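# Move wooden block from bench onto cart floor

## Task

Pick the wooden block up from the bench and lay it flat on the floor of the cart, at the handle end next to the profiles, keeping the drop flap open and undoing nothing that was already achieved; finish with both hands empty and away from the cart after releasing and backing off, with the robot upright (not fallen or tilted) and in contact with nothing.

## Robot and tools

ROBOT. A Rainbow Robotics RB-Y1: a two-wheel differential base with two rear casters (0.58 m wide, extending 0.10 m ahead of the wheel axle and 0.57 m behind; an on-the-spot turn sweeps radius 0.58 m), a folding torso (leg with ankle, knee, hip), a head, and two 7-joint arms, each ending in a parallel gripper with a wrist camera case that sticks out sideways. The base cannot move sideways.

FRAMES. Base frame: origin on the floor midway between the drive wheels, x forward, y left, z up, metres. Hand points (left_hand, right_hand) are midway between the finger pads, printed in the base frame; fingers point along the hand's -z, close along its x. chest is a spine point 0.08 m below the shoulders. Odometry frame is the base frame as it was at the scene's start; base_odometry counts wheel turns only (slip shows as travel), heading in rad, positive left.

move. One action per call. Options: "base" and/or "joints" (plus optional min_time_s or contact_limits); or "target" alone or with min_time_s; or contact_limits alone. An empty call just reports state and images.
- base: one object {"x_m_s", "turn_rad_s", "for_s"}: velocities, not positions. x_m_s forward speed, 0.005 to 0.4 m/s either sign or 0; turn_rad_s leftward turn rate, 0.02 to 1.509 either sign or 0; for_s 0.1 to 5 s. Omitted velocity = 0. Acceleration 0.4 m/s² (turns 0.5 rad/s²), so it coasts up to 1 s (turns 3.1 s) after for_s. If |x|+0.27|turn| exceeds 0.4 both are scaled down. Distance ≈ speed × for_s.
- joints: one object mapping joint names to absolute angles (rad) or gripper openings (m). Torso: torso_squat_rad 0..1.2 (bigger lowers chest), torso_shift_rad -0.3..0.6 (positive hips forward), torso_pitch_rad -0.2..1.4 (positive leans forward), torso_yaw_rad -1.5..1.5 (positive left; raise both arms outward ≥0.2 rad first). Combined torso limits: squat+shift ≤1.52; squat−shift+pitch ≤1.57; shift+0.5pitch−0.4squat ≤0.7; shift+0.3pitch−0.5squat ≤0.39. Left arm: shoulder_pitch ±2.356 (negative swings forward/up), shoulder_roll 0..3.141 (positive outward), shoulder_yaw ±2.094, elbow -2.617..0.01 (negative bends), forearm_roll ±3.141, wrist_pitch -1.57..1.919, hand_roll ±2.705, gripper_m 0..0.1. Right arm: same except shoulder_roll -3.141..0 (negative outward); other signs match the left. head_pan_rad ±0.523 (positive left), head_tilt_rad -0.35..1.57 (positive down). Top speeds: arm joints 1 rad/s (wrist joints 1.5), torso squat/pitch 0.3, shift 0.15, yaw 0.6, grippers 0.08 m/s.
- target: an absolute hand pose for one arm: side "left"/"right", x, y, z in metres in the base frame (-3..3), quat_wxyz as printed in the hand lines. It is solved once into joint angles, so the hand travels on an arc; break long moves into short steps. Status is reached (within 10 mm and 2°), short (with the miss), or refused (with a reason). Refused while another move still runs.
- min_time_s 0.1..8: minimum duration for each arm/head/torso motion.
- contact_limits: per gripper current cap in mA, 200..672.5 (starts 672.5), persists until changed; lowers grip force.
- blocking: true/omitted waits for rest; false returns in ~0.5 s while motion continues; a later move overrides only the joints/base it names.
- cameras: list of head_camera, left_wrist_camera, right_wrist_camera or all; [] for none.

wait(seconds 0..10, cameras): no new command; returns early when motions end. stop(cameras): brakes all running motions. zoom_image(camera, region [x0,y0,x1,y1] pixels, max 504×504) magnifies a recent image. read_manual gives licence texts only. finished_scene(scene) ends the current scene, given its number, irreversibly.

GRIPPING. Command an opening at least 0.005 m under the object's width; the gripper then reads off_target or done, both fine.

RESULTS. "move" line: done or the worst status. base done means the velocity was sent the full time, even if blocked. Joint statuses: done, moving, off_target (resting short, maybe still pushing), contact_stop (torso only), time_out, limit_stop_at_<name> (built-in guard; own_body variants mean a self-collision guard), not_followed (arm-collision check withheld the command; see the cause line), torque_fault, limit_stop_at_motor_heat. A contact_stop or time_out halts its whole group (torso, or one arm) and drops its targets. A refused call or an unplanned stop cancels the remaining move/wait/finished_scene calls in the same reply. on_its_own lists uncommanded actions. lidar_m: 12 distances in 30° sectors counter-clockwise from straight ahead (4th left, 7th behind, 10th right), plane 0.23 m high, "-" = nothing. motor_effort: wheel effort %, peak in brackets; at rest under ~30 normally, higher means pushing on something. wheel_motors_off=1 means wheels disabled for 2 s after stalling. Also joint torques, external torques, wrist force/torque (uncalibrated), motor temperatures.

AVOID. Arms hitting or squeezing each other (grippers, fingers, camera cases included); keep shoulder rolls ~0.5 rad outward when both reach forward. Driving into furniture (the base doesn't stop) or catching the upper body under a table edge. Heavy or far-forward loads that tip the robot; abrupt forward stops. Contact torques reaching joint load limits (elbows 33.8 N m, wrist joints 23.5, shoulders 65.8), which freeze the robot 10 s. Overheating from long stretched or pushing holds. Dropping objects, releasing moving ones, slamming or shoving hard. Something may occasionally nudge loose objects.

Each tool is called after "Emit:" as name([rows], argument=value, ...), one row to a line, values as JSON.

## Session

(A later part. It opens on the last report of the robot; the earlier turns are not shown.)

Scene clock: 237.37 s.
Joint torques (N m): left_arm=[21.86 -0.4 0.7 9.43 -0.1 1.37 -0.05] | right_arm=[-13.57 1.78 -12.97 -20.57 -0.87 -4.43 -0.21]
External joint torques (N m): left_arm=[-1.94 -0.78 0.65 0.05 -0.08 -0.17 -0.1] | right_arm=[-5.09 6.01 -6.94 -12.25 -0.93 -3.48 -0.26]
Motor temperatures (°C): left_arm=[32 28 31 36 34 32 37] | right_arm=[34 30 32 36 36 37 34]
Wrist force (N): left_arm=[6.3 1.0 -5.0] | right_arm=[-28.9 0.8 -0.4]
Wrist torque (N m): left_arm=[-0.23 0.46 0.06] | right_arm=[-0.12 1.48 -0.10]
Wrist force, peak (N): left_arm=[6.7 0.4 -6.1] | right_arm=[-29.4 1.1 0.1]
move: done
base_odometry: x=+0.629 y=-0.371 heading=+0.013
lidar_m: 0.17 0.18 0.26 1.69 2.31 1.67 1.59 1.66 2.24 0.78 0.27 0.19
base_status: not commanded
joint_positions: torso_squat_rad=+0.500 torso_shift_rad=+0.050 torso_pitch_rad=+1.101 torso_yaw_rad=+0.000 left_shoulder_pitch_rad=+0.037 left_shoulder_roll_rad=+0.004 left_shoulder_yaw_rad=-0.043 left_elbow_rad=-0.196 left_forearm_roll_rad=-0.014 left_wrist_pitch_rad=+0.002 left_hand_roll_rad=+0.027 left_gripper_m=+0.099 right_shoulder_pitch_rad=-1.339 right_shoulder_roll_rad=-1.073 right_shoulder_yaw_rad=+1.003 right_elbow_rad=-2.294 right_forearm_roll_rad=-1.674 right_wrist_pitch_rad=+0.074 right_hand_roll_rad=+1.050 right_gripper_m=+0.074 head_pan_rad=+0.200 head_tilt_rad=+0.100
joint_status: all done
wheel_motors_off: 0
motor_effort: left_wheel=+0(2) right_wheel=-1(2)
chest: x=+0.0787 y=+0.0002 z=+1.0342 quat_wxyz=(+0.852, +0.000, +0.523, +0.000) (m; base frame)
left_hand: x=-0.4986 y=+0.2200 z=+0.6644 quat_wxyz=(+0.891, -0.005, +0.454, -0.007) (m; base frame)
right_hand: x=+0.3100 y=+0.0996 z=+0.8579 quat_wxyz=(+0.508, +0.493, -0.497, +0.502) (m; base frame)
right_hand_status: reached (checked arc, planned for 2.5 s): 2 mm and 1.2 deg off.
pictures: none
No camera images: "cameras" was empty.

Emit:
move(joints={"torso_squat_rad":0.65,"torso_shift_rad":0.2,"torso_pitch_rad":1.1}, min_time_s=2.5, cameras=[])

Emit:
move(target={"side":"right","x":0.345,"y":0.10,"z":0.80,"quat_wxyz":[0.5,0.5,-0.5,0.5]}, min_time_s=2.5, cameras=["head_camera"])

Emit:
move(joints={"torso_squat_rad":0.8,"torso_shift_rad":0.35,"torso_pitch_rad":1.1}, min_time_s=2.5, cameras=["head_camera"])

Emit:
move(target={"side":"right","x":0.355,"y":0.12,"z":0.70,"quat_wxyz":[0.5,0.5,-0.5,0.5]}, min_time_s=2.5)

Scene clock: 244.17 s.
Joint torques (N m): left_arm=[22.1 -0.24 0.53 9.3 -0.11 1.4 -0.05] | right_arm=[-13.64 1.36 -13.08 -20.46 -0.89 -4.41 -0.35]
External joint torques (N m): left_arm=[-1.71 -0.63 0.48 -0.09 -0.09 -0.15 -0.1] | right_arm=[-5.17 5.6 -7.05 -12.13 -0.95 -3.45 -0.4]
Motor temperatures (°C): left_arm=[32 28 31 36 34 32 37] | right_arm=[34 30 32 36 36 37 34]
Wrist force (N): left_arm=[6.4 1.1 -5.8] | right_arm=[-28.6 0.8 0.0]
Wrist torque (N m): left_arm=[-0.20 0.52 0.04] | right_arm=[-0.16 1.52 -0.12]
Wrist force, peak (N): left_arm=[6.9 1.4 -5.8] | right_arm=[-29.4 0.7 -0.3]
move: done
base_odometry: x=+0.629 y=-0.371 heading=+0.013
lidar_m: 0.17 0.19 0.26 1.69 2.32 1.65 1.59 1.66 2.24 0.77 0.27 0.18
base_status: not commanded
joint_positions: torso_squat_rad=+0.650 torso_shift_rad=+0.200 torso_pitch_rad=+1.101 torso_yaw_rad=+0.000 left_shoulder_pitch_rad=+0.037 left_shoulder_roll_rad=+0.004 left_shoulder_yaw_rad=-0.043 left_elbow_rad=-0.196 left_forearm_roll_rad=-0.014 left_wrist_pitch_rad=+0.002 left_hand_roll_rad=+0.027 left_gripper_m=+0.099 right_shoulder_pitch_rad=-1.339 right_shoulder_roll_rad=-1.073 right_shoulder_yaw_rad=+1.003 right_elbow_rad=-2.294 right_forearm_roll_rad=-1.674 right_wrist_pitch_rad=+0.074 right_hand_roll_rad=+1.050 right_gripper_m=+0.074 head_pan_rad=+0.200 head_tilt_rad=+0.100
joint_status: all done
wheel_motors_off: 0
motor_effort: left_wheel=+0(2) right_wheel=+0(2)
chest: x=+0.1588 y=+0.0002 z=+0.9668 quat_wxyz=(+0.852, +0.000, +0.523, +0.000) (m; base frame)
left_hand: x=-0.4186 y=+0.2200 z=+0.5970 quat_wxyz=(+0.891, -0.005, +0.454, -0.007) (m; base frame)
right_hand: x=+0.3900 y=+0.0995 z=+0.7905 quat_wxyz=(+0.508, +0.493, -0.497, +0.502) (m; base frame)
pictures: none
No camera images: "cameras" was empty.

Scene clock: 247.00 s.
Joint torques (N m): left_arm=[22.1 -0.23 0.78 9.45 -0.04 1.4 0.04] | right_arm=[-15.24 1.65 -9.83 -21.06 1.05 -2.67 0.35]
External joint torques (N m): left_arm=[-1.7 -0.61 0.72 0.06 -0.02 -0.15 0] | right_arm=[-7.29 5.65 -4.28 -12.54 0.59 -2.12 0.3]
Motor temperatures (°C): left_arm=[32 28 31 36 34 32 37] | right_arm=[34 30 32 36 36 37 34]
Wrist force (N): left_arm=[5.8 0.8 -5.8] | right_arm=[-28.3 0.4 0.5]
Wrist torque (N m): left_arm=[-0.23 0.46 0.04] | right_arm=[-0.09 1.53 -0.14]
Wrist force, peak (N): left_arm=[6.9 1.6 -6.0] | right_arm=[-29.5 1.0 0.2]
move: done
base_odometry: x=+0.629 y=-0.371 heading=+0.013
lidar_m: 0.17 0.19 0.26 1.69 2.32 1.67 1.59 1.65 2.23 0.77 0.28 0.19
base_status: not commanded
joint_positions: torso_squat_rad=+0.650 torso_shift_rad=+0.200 torso_pitch_rad=+1.101 torso_yaw_rad=+0.000 left_shoulder_pitch_rad=+0.037 left_shoulder_roll_rad=+0.004 left_shoulder_yaw_rad=-0.043 left_elbow_rad=-0.196 left_forearm_roll_rad=-0.014 left_wrist_pitch_rad=+0.002 left_hand_roll_rad=+0.027 left_gripper_m=+0.099 right_shoulder_pitch_rad=-1.488 right_shoulder_roll_rad=-1.127 right_shoulder_yaw_rad=+1.309 right_elbow_rad=-2.387 right_forearm_roll_rad=-1.845 right_wrist_pitch_rad=-0.169 right_hand_roll_rad=+1.276 right_gripper_m=+0.074 head_pan_rad=+0.200 head_tilt_rad=+0.100
joint_status: all done
wheel_motors_off: 0
motor_effort: left_wheel=+0(2) right_wheel=-2(3)
chest: x=+0.1588 y=+0.0002 z=+0.9668 quat_wxyz=(+0.852, +0.000, +0.523, +0.000) (m; base frame)
left_hand: x=-0.4186 y=+0.2200 z=+0.5970 quat_wxyz=(+0.891, -0.005, +0.454, -0.007) (m; base frame)
right_hand: x=+0.3457 y=+0.0992 z=+0.7971 quat_wxyz=(+0.497, +0.504, -0.500, +0.499) (m; base frame)
right_hand_status: reached (checked arc, planned for 2.5 s): 3 mm and 0.6 deg off.
pictures: head_camera
camera_calibration:
head_camera: T_world_to_cam=[[0.0735081, -0.976337, -0.203377, 0.184807], [-0.911915, 0.016755, -0.410036, 0.79366], [0.403741, 0.215603, -0.889105, 0.727667], [0, 0, 0, 1]] pos_world=[0.416377, 0.0102489, 1.00999]

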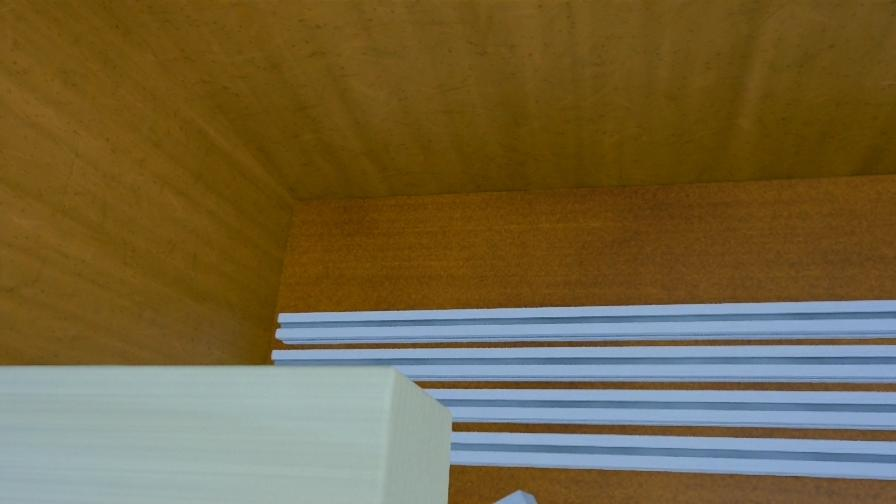

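Scene clock: 249.80 s.
Joint torques (N m): left_arm=[21.88 -0.44 0.89 9.31 -0.13 1.4 0] | right_arm=[-14.99 2.26 -9.73 -20.93 1.08 -2.79 0.26]
External joint torques (N m): left_arm=[-1.92 -0.82 0.84 -0.07 -0.11 -0.15 -0.04] | right_arm=[-7.04 6.26 -4.19 -12.4 0.62 -2.23 0.21]
Motor temperatures (°C): left_arm=[32 28 31 36 34 32 37] | right_arm=[34 30 32 36 36 37 34]
Wrist force (N): left_arm=[6.7 1.1 -6.0] | right_arm=[-28.7 1.2 0.8]
Wrist torque (N m): left_arm=[-0.18 0.54 0.04] | right_arm=[-0.17 1.50 -0.08]
Wrist force, peak (N): left_arm=[6.5 0.6 -6.5] | right_arm=[-29.2 0.4 1.0]
move: done
base_odometry: x=+0.629 y=-0.371 heading=+0.013
lidar_m: 0.17 0.18 0.26 1.70 2.30 1.65 1.59 1.64 2.24 0.77 0.27 0.18
base_status: not commanded
joint_positions: torso_squat_rad=+0.800 torso_shift_rad=+0.350 torso_pitch_rad=+1.101 torso_yaw_rad=+0.000 left_shoulder_pitch_rad=+0.037 left_shoulder_roll_rad=+0.004 left_shoulder_yaw_rad=-0.043 left_elbow_rad=-0.196 left_forearm_roll_rad=-0.014 left_wrist_pitch_rad=+0.002 left_hand_roll_rad=+0.027 left_gripper_m=+0.099 right_shoulder_pitch_rad=-1.488 right_shoulder_roll_rad=-1.128 right_shoulder_yaw_rad=+1.309 right_elbow_rad=-2.387 right_forearm_roll_rad=-1.845 right_wrist_pitch_rad=-0.169 right_hand_roll_rad=+1.276 right_gripper_m=+0.074 head_pan_rad=+0.200 head_tilt_rad=+0.100
joint_status: all done
wheel_motors_off: 0
motor_effort: left_wheel=+1(2) right_wheel=-1(2)
chest: x=+0.2153 y=+0.0002 z=+0.8788 quat_wxyz=(+0.852, +0.000, +0.523, +0.000) (m; base frame)
left_hand: x=-0.3621 y=+0.2200 z=+0.5090 quat_wxyz=(+0.891, -0.005, +0.454, -0.007) (m; base frame)
right_hand: x=+0.4022 y=+0.0991 z=+0.7090 quat_wxyz=(+0.497, +0.504, -0.500, +0.499) (m; base frame)
pictures: head_camera
camera_calibration:
head_camera: T_world_to_cam=[[0.0735081, -0.976337, -0.203377, 0.162757], [-0.911915, 0.016755, -0.410036, 0.8091], [0.403741, 0.215603, -0.889105, 0.626615], [0, 0, 0, 1]] pos_world=[0.472877, 0.0102489, 0.921988]

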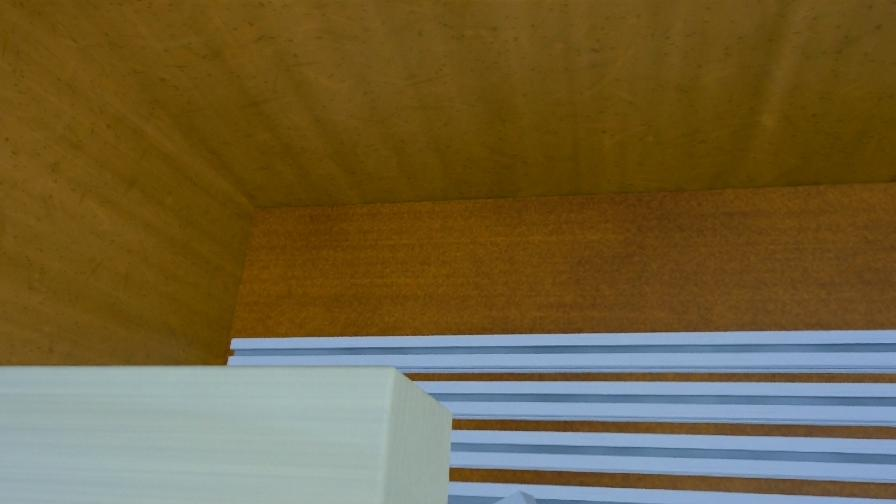

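Scene clock: 252.63 s.
Joint torques (N m): left_arm=[21.86 -0.4 0.7 9.21 -0.06 1.41 0.06] | right_arm=[-13.61 8.09 -8.63 -22.15 2.93 0.22 0.27]
External joint torques (N m): left_arm=[-1.94 -0.78 0.65 -0.18 -0.04 -0.14 0.02] | right_arm=[-6.41 10.17 -3.94 -13.05 2.15 0.14 0.22]
Motor temperatures (°C): left_arm=[32 28 31 36 34 32 37] | right_arm=[34 30 32 36 36 37 34]
Wrist force (N): left_arm=[5.4 0.5 -6.2] | right_arm=[-28.4 0.9 0.5]
Wrist torque (N m): left_arm=[-0.18 0.41 0.06] | right_arm=[-0.11 1.49 -0.14]
Wrist force, peak (N): left_arm=[6.8 0.9 -6.5] | right_arm=[-29.1 1.0 0.7]
move: done
base_odometry: x=+0.629 y=-0.371 heading=+0.013
lidar_m: 0.17 0.18 0.26 1.70 2.31 1.67 1.59 1.67 2.23 0.78 0.26 0.19
base_status: not commanded
joint_positions: torso_squat_rad=+0.800 torso_shift_rad=+0.350 torso_pitch_rad=+1.101 torso_yaw_rad=+0.000 left_shoulder_pitch_rad=+0.037 left_shoulder_roll_rad=+0.004 left_shoulder_yaw_rad=-0.043 left_elbow_rad=-0.196 left_forearm_roll_rad=-0.014 left_wrist_pitch_rad=+0.002 left_hand_roll_rad=+0.027 left_gripper_m=+0.099 right_shoulder_pitch_rad=-1.551 right_shoulder_roll_rad=-1.001 right_shoulder_yaw_rad=+1.541 right_elbow_rad=-2.396 right_forearm_roll_rad=-2.052 right_wrist_pitch_rad=-0.368 right_hand_roll_rad=+1.611 right_gripper_m=+0.074 head_pan_rad=+0.200 head_tilt_rad=+0.100
joint_status: all done
wheel_motors_off: 0
motor_effort: left_wheel=+1(2) right_wheel=-1(3)
chest: x=+0.2153 y=+0.0002 z=+0.8788 quat_wxyz=(+0.852, +0.000, +0.523, +0.000) (m; base frame)
left_hand: x=-0.3621 y=+0.2200 z=+0.5090 quat_wxyz=(+0.891, -0.005, +0.454, -0.007) (m; base frame)
right_hand: x=+0.3556 y=+0.1192 z=+0.6972 quat_wxyz=(+0.501, +0.499, -0.499, +0.501) (m; base frame)
right_hand_status: reached (checked arc, planned for 2.5 s): 3 mm and 0.2 deg off.
pictures: head_camera, left_wrist_camera, right_wrist_camera
camera_calibration:
head_camera: T_world_to_cam=[[0.0735081, -0.976337, -0.203377, 0.162757], [-0.911915, 0.016755, -0.410036, 0.8091], [0.403741, 0.215603, -0.889105, 0.626615], [0, 0, 0, 1]] pos_world=[0.472877, 0.0102489, 0.921988]
left_wrist_camera: T_world_to_cam=[[0.580836, 0.00924439, -0.813968, 0.622026], [0.380404, -0.887117, 0.261375, 0.228875], [-0.719669, -0.461452, -0.518786, 0.177449], [0, 0, 0, 1]] pos_world=[-0.320655, 0.279173, 0.538546]
right_wrist_camera: T_world_to_cam=[[0.0283359, 0.0222693, -0.99935, 0.682737], [-0.861856, -0.505893, -0.0357106, 0.418809], [-0.50636, 0.862308, 0.00485801, 0.146014], [0, 0, 0, 1]] pos_world=[0.415543, 0.0707593, 0.69654]

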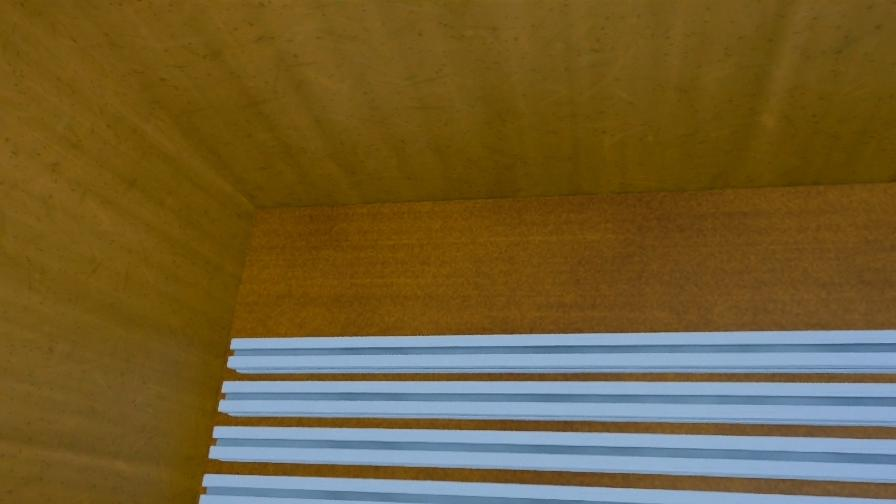

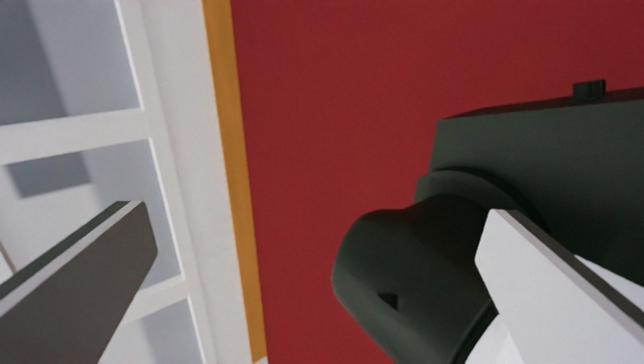

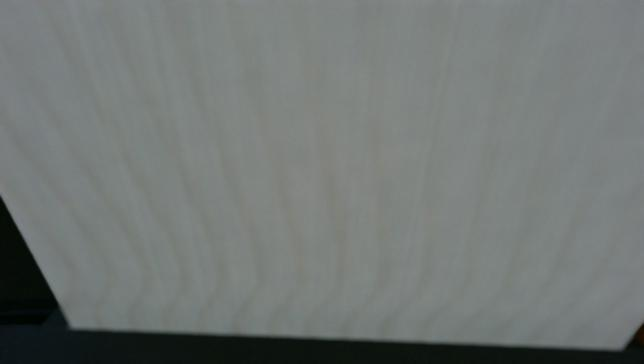

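Emit:
move(target={"side":"right","x":0.355,"y":0.12,"z":0.58,"quat_wxyz":[0.5,0.5,-0.5,0.5]}, min_time_s=3, cameras=[])

Emit:
move(joints={"head_tilt_rad":0.5}, cameras=["head_camera"])

Scene clock: 257.17 s.
Joint torques (N m): left_arm=[22.09 -0.56 0.73 9.37 -0.13 1.37 -0.03] | right_arm=[-10.42 9.13 -8.07 -19.8 2.93 -6.84 -0.07]
External joint torques (N m): left_arm=[-1.71 -0.94 0.67 -0.02 -0.11 -0.18 -0.07] | right_arm=[-3.22 10.48 -3.81 -11.42 2.13 -5.41 -0.12]
Motor temperatures (°C): left_arm=[32 28 31 36 34 32 37] | right_arm=[34 30 32 36 36 37 34]
Wrist force (N): left_arm=[5.9 1.0 -5.3] | right_arm=[-28.6 0.5 0.2]
Wrist torque (N m): left_arm=[-0.26 0.48 0.06] | right_arm=[-0.13 1.50 -0.10]
Wrist force, peak (N): left_arm=[6.9 0.9 -5.8] | right_arm=[-29.2 1.7 -0.1]
move: done
base_odometry: x=+0.629 y=-0.371 heading=+0.013
lidar_m: 0.17 0.19 0.25 1.69 2.30 1.67 1.58 1.67 2.24 0.77 0.28 0.19
base_status: not commanded
joint_positions: torso_squat_rad=+0.800 torso_shift_rad=+0.350 torso_pitch_rad=+1.101 torso_yaw_rad=+0.000 left_shoulder_pitch_rad=+0.037 left_shoulder_roll_rad=+0.004 left_shoulder_yaw_rad=-0.043 left_elbow_rad=-0.196 left_forearm_roll_rad=-0.014 left_wrist_pitch_rad=+0.002 left_hand_roll_rad=+0.027 left_gripper_m=+0.099 right_shoulder_pitch_rad=-1.518 right_shoulder_roll_rad=-0.875 right_shoulder_yaw_rad=+1.680 right_elbow_rad=-1.909 right_forearm_roll_rad=-1.135 right_wrist_pitch_rad=-0.488 right_hand_roll_rad=+0.732 right_gripper_m=+0.074 head_pan_rad=+0.200 head_tilt_rad=+0.100
joint_status: all done
wheel_motors_off: 0
motor_effort: left_wheel=+1(2) right_wheel=-1(3)
chest: x=+0.2153 y=+0.0002 z=+0.8788 quat_wxyz=(+0.852, +0.000, +0.523, +0.000) (m; base frame)
left_hand: x=-0.3621 y=+0.2200 z=+0.5090 quat_wxyz=(+0.891, -0.005, +0.454, -0.007) (m; base frame)
right_hand: x=+0.3551 y=+0.1187 z=+0.5779 quat_wxyz=(+0.502, +0.497, -0.498, +0.502) (m; base frame)
right_hand_status: reached (checked arc, planned for 3.0 s): 2 mm and 0.6 deg off.
pictures: none
No camera images: "cameras" was empty.

Scene clock: 258.10 s.
Joint torques (N m): left_arm=[22.15 -0.28 0.5 9.27 -0.07 1.35 0.01] | right_arm=[-10.18 8.45 -7.89 -19.72 3.02 -6.96 -0.19]
External joint torques (N m): left_arm=[-1.66 -0.66 0.45 -0.12 -0.05 -0.2 -0.03] | right_arm=[-2.98 9.8 -3.63 -11.34 2.22 -5.53 -0.24]
Motor temperatures (°C): left_arm=[32 28 31 36 34 32 37] | right_arm=[34 30 32 36 36 37 34]
Wrist force (N): left_arm=[5.9 1.4 -5.5] | right_arm=[-28.8 1.1 -0.1]
Wrist torque (N m): left_arm=[-0.29 0.46 0.10] | right_arm=[-0.09 1.52 -0.09]
Wrist force, peak (N): left_arm=[6.4 0.5 -6.2] | right_arm=[-29.1 1.3 0.1]
move: done
base_odometry: x=+0.629 y=-0.371 heading=+0.013
lidar_m: 0.18 0.19 0.25 1.71 2.32 1.67 1.59 1.66 2.24 0.79 0.27 0.19
base_status: not commanded
joint_positions: torso_squat_rad=+0.800 torso_shift_rad=+0.350 torso_pitch_rad=+1.101 torso_yaw_rad=+0.000 left_shoulder_pitch_rad=+0.037 left_shoulder_roll_rad=+0.004 left_shoulder_yaw_rad=-0.043 left_elbow_rad=-0.196 left_forearm_roll_rad=-0.014 left_wrist_pitch_rad=+0.002 left_hand_roll_rad=+0.027 left_gripper_m=+0.099 right_shoulder_pitch_rad=-1.518 right_shoulder_roll_rad=-0.875 right_shoulder_yaw_rad=+1.680 right_elbow_rad=-1.909 right_forearm_roll_rad=-1.135 right_wrist_pitch_rad=-0.488 right_hand_roll_rad=+0.732 right_gripper_m=+0.074 head_pan_rad=+0.200 head_tilt_rad=+0.500
joint_status: all done
wheel_motors_off: 0
motor_effort: left_wheel=+1(2) right_wheel=-2(3)
chest: x=+0.2153 y=+0.0002 z=+0.8788 quat_wxyz=(+0.852, +0.000, +0.523, +0.000) (m; base frame)
left_hand: x=-0.3621 y=+0.2200 z=+0.5090 quat_wxyz=(+0.891, -0.005, +0.454, -0.007) (m; base frame)
right_hand: x=+0.3551 y=+0.1187 z=+0.5779 quat_wxyz=(+0.502, +0.497, -0.498, +0.502) (m; base frame)
pictures: head_camera
camera_calibration:
head_camera: T_world_to_cam=[[0.0643529, -0.978677, -0.195064, 0.158578], [-0.997772, -0.0596514, -0.0298876, 0.482682], [0.0176145, 0.196553, -0.980335, 0.869084], [0, 0, 0, 1]] pos_world=[0.456093, 0.0131688, 0.897352]

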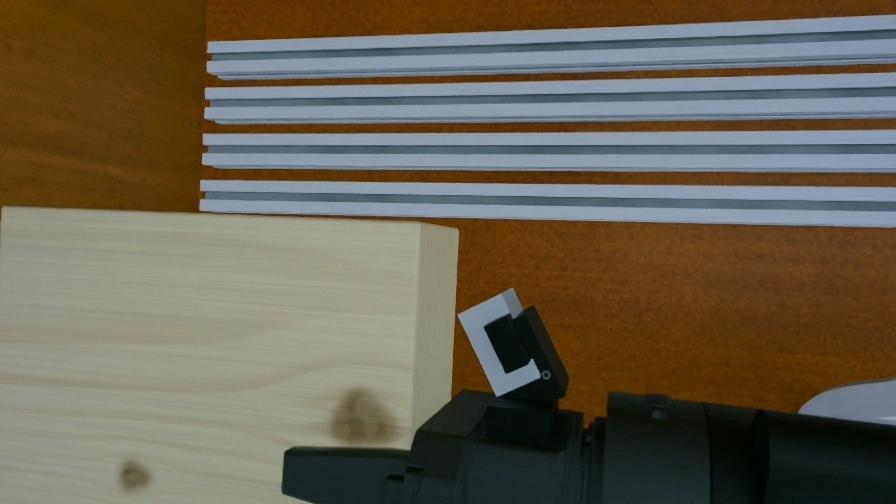

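Emit:
move(target={"side":"right","x":0.352,"y":0.13,"z":0.47,"quat_wxyz":[0.5495,0.445,-0.445,0.5495]}, min_time_s=3, cameras=["head_camera"])

Emit:
move(target={"side":"right","x":0.352,"y":0.135,"z":0.405,"quat_wxyz":[0.5495,0.445,-0.445,0.5495]}, min_time_s=3, cameras=["head_camera"])

Scene clock: 265.13 s.
Joint torques (N m): left_arm=[22.13 -0.03 0.89 9.43 -0.11 1.43 0.05] | right_arm=[-9.64 10.66 -6.63 -18.24 2.19 -6.37 -0.23]
External joint torques (N m): left_arm=[-1.68 -0.41 0.83 0.04 -0.09 -0.12 0] | right_arm=[-2.43 10.41 -2.79 -10.71 1.49 -4.92 -0.28]
Motor temperatures (°C): left_arm=[32 28 31 36 34 32 37] | right_arm=[34 30 32 36 36 37 34]
Wrist force (N): left_arm=[6.5 0.9 -5.3] | right_arm=[-27.4 0.4 -5.7]
Wrist torque (N m): left_arm=[-0.22 0.54 0.05] | right_arm=[-0.41 1.42 -0.10]
Wrist force, peak (N): left_arm=[6.7 0.7 -6.4] | right_arm=[-29.1 0.8 -3.6]
move: done
base_odometry: x=+0.629 y=-0.371 heading=+0.013
lidar_m: 0.17 0.18 0.24 1.69 2.31 1.65 1.60 1.66 2.24 0.77 0.27 0.18
base_status: not commanded
joint_positions: torso_squat_rad=+0.800 torso_shift_rad=+0.350 torso_pitch_rad=+1.101 torso_yaw_rad=+0.000 left_shoulder_pitch_rad=+0.037 left_shoulder_roll_rad=+0.004 left_shoulder_yaw_rad=-0.043 left_elbow_rad=-0.196 left_forearm_roll_rad=-0.014 left_wrist_pitch_rad=+0.002 left_hand_roll_rad=+0.027 left_gripper_m=+0.099 right_shoulder_pitch_rad=-1.491 right_shoulder_roll_rad=-0.712 right_shoulder_yaw_rad=+1.714 right_elbow_rad=-1.576 right_forearm_roll_rad=-1.166 right_wrist_pitch_rad=-0.439 right_hand_roll_rad=+0.710 right_gripper_m=+0.074 head_pan_rad=+0.200 head_tilt_rad=+0.500
joint_status: all done
wheel_motors_off: 0
motor_effort: left_wheel=+1(2) right_wheel=-1(3)
chest: x=+0.2152 y=+0.0002 z=+0.8788 quat_wxyz=(+0.852, +0.000, +0.523, +0.000) (m; base frame)
left_hand: x=-0.3621 y=+0.2200 z=+0.5090 quat_wxyz=(+0.891, -0.005, +0.454, -0.007) (m; base frame)
right_hand: x=+0.3523 y=+0.1280 z=+0.4687 quat_wxyz=(+0.552, +0.440, -0.443, +0.552) (m; base frame)
right_hand_status: reached (checked arc, planned for 3.0 s): 2 mm and 0.7 deg off.
pictures: head_camera
camera_calibration:
head_camera: T_world_to_cam=[[0.0643529, -0.978677, -0.195064, 0.158578], [-0.997772, -0.0596514, -0.0298876, 0.482682], [0.0176145, 0.196553, -0.980335, 0.869084], [0, 0, 0, 1]] pos_world=[0.456093, 0.0131688, 0.897352]

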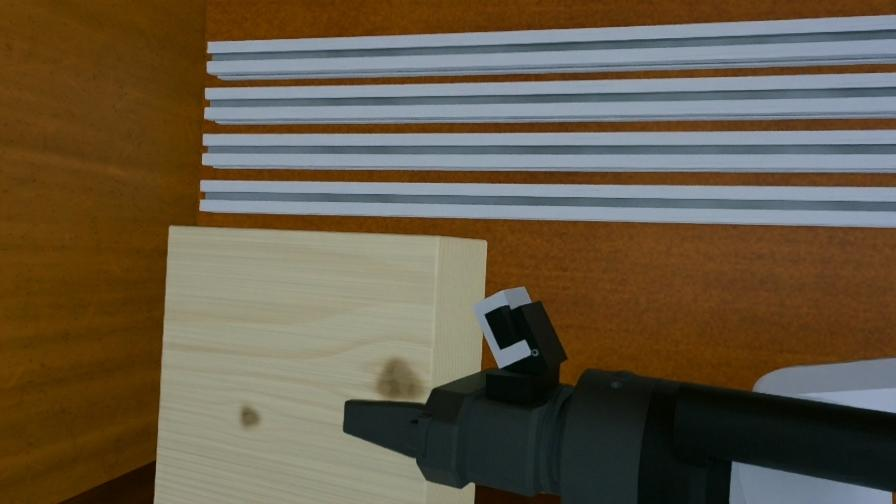

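Scene clock: 268.47 s.
Joint torques (N m): left_arm=[21.98 -0.22 0.66 9.33 -0.03 1.34 0.01] | right_arm=[-11.7 14.69 -4.82 -16.14 3.21 -8.1 -0.49]
External joint torques (N m): left_arm=[-1.82 -0.6 0.61 -0.06 -0.01 -0.21 -0.03] | right_arm=[-4.18 12.7 -1.55 -10.53 2.6 -6.35 -0.54]
Motor temperatures (°C): left_arm=[32 28 31 36 34 32 37] | right_arm=[34 30 32 36 36 37 34]
Wrist force (N): left_arm=[6.1 0.6 -5.5] | right_arm=[-29.3 -3.0 -6.0]
Wrist torque (N m): left_arm=[-0.16 0.46 0.05] | right_arm=[-0.88 1.66 0.18]
Wrist force, peak (N): left_arm=[6.0 1.5 -6.3] | right_arm=[-28.5 -16.7 1.2]
move: done
base_odometry: x=+0.629 y=-0.371 heading=+0.013
lidar_m: 0.17 0.19 0.25 1.69 2.31 1.67 1.58 1.67 2.24 0.79 0.27 0.18
base_status: not commanded
joint_positions: torso_squat_rad=+0.800 torso_shift_rad=+0.350 torso_pitch_rad=+1.101 torso_yaw_rad=+0.000 left_shoulder_pitch_rad=+0.037 left_shoulder_roll_rad=+0.004 left_shoulder_yaw_rad=-0.043 left_elbow_rad=-0.196 left_forearm_roll_rad=-0.014 left_wrist_pitch_rad=+0.002 left_hand_roll_rad=+0.027 left_gripper_m=+0.099 right_shoulder_pitch_rad=-1.508 right_shoulder_roll_rad=-0.508 right_shoulder_yaw_rad=+1.852 right_elbow_rad=-1.133 right_forearm_roll_rad=-0.989 right_wrist_pitch_rad=-0.660 right_hand_roll_rad=+0.403 right_gripper_m=+0.074 head_pan_rad=+0.200 head_tilt_rad=+0.500
joint_status: all done
wheel_motors_off: 0
motor_effort: left_wheel=-4(5) right_wheel=-1(4)
chest: x=+0.2152 y=+0.0001 z=+0.8788 quat_wxyz=(+0.852, +0.000, +0.523, +0.000) (m; base frame)
left_hand: x=-0.3621 y=+0.2200 z=+0.5089 quat_wxyz=(+0.891, -0.005, +0.454, -0.007) (m; base frame)
right_hand: x=+0.3527 y=+0.1327 z=+0.4037 quat_wxyz=(+0.552, +0.440, -0.442, +0.553) (m; base frame)
right_hand_status: reached (checked arc, planned for 3.0 s): 3 mm and 0.8 deg off.
pictures: head_camera
camera_calibration:
head_camera: T_world_to_cam=[[0.0642946, -0.978664, -0.195148, 0.158602], [-0.997772, -0.0595525, -0.0300768, 0.482847], [0.0178136, 0.196647, -0.980312, 0.869088], [0, 0, 0, 1]] pos_world=[0.456092, 0.0130688, 0.897452]

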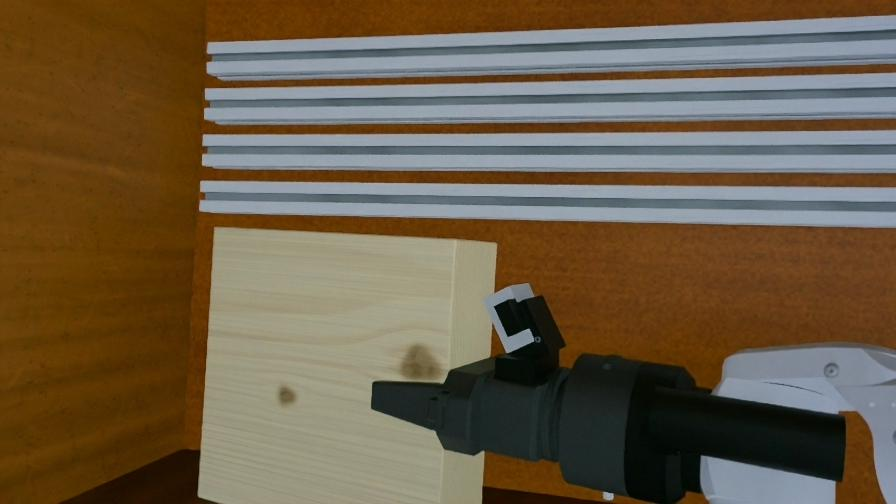

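Emit:
move(target={"side":"right","x":0.360,"y":0.135,"z":0.385,"quat_wxyz":[0.5495,0.445,-0.445,0.5495]}, min_time_s=2.5, cameras=["head_camera"])

Scene clock: 273.20 s.
Joint torques (N m): left_arm=[22.06 -0.36 0.8 9.4 -0.1 1.34 -0.08] | right_arm=[-12.4 13.45 -5.08 -11.89 1.84 -8.65 -0.15]
External joint torques (N m): left_arm=[-1.74 -0.75 0.75 0.02 -0.08 -0.21 -0.12] | right_arm=[-4.65 10.82 -2.12 -7.32 1.35 -6.83 -0.2]
Motor temperatures (°C): left_arm=[32 28 31 36 34 32 37] | right_arm=[34 30 32 35 36 38 34]
Wrist force (N): left_arm=[6.1 1.0 -5.9] | right_arm=[-27.9 1.0 -5.9]
Wrist torque (N m): left_arm=[-0.23 0.45 0.03] | right_arm=[-0.17 1.45 -0.13]
Wrist force, peak (N): left_arm=[6.6 1.6 -5.9] | right_arm=[-31.1 -10.9 -2.5]
move: done
base_odometry: x=+0.629 y=-0.371 heading=+0.013
lidar_m: 0.17 0.18 0.26 1.67 2.30 1.67 1.58 1.67 2.24 0.78 0.27 0.19
base_status: not commanded
joint_positions: torso_squat_rad=+0.800 torso_shift_rad=+0.350 torso_pitch_rad=+1.101 torso_yaw_rad=+0.000 left_shoulder_pitch_rad=+0.037 left_shoulder_roll_rad=+0.004 left_shoulder_yaw_rad=-0.043 left_elbow_rad=-0.196 left_forearm_roll_rad=-0.014 left_wrist_pitch_rad=+0.002 left_hand_roll_rad=+0.027 left_gripper_m=+0.099 right_shoulder_pitch_rad=-1.509 right_shoulder_roll_rad=-0.421 right_shoulder_yaw_rad=+1.902 right_elbow_rad=-0.930 right_forearm_roll_rad=-0.937 right_wrist_pitch_rad=-0.756 right_hand_roll_rad=+0.271 right_gripper_m=+0.074 head_pan_rad=+0.200 head_tilt_rad=+0.500
joint_status: all done
wheel_motors_off: 0
motor_effort: left_wheel=-4(5) right_wheel=-1(4)
chest: x=+0.2152 y=+0.0001 z=+0.8788 quat_wxyz=(+0.852, +0.000, +0.523, +0.000) (m; base frame)
left_hand: x=-0.3621 y=+0.2200 z=+0.5089 quat_wxyz=(+0.891, -0.005, +0.454, -0.007) (m; base frame)
right_hand: x=+0.3604 y=+0.1331 z=+0.3837 quat_wxyz=(+0.552, +0.442, -0.443, +0.552) (m; base frame)
right_hand_status: reached (checked arc, planned for 2.5 s): 2 mm and 0.6 deg off.
pictures: head_camera
camera_calibration:
head_camera: T_world_to_cam=[[0.0642946, -0.978664, -0.195148, 0.158602], [-0.997772, -0.0595525, -0.0300768, 0.482847], [0.0178136, 0.196647, -0.980312, 0.869088], [0, 0, 0, 1]] pos_world=[0.456092, 0.0130688, 0.897452]

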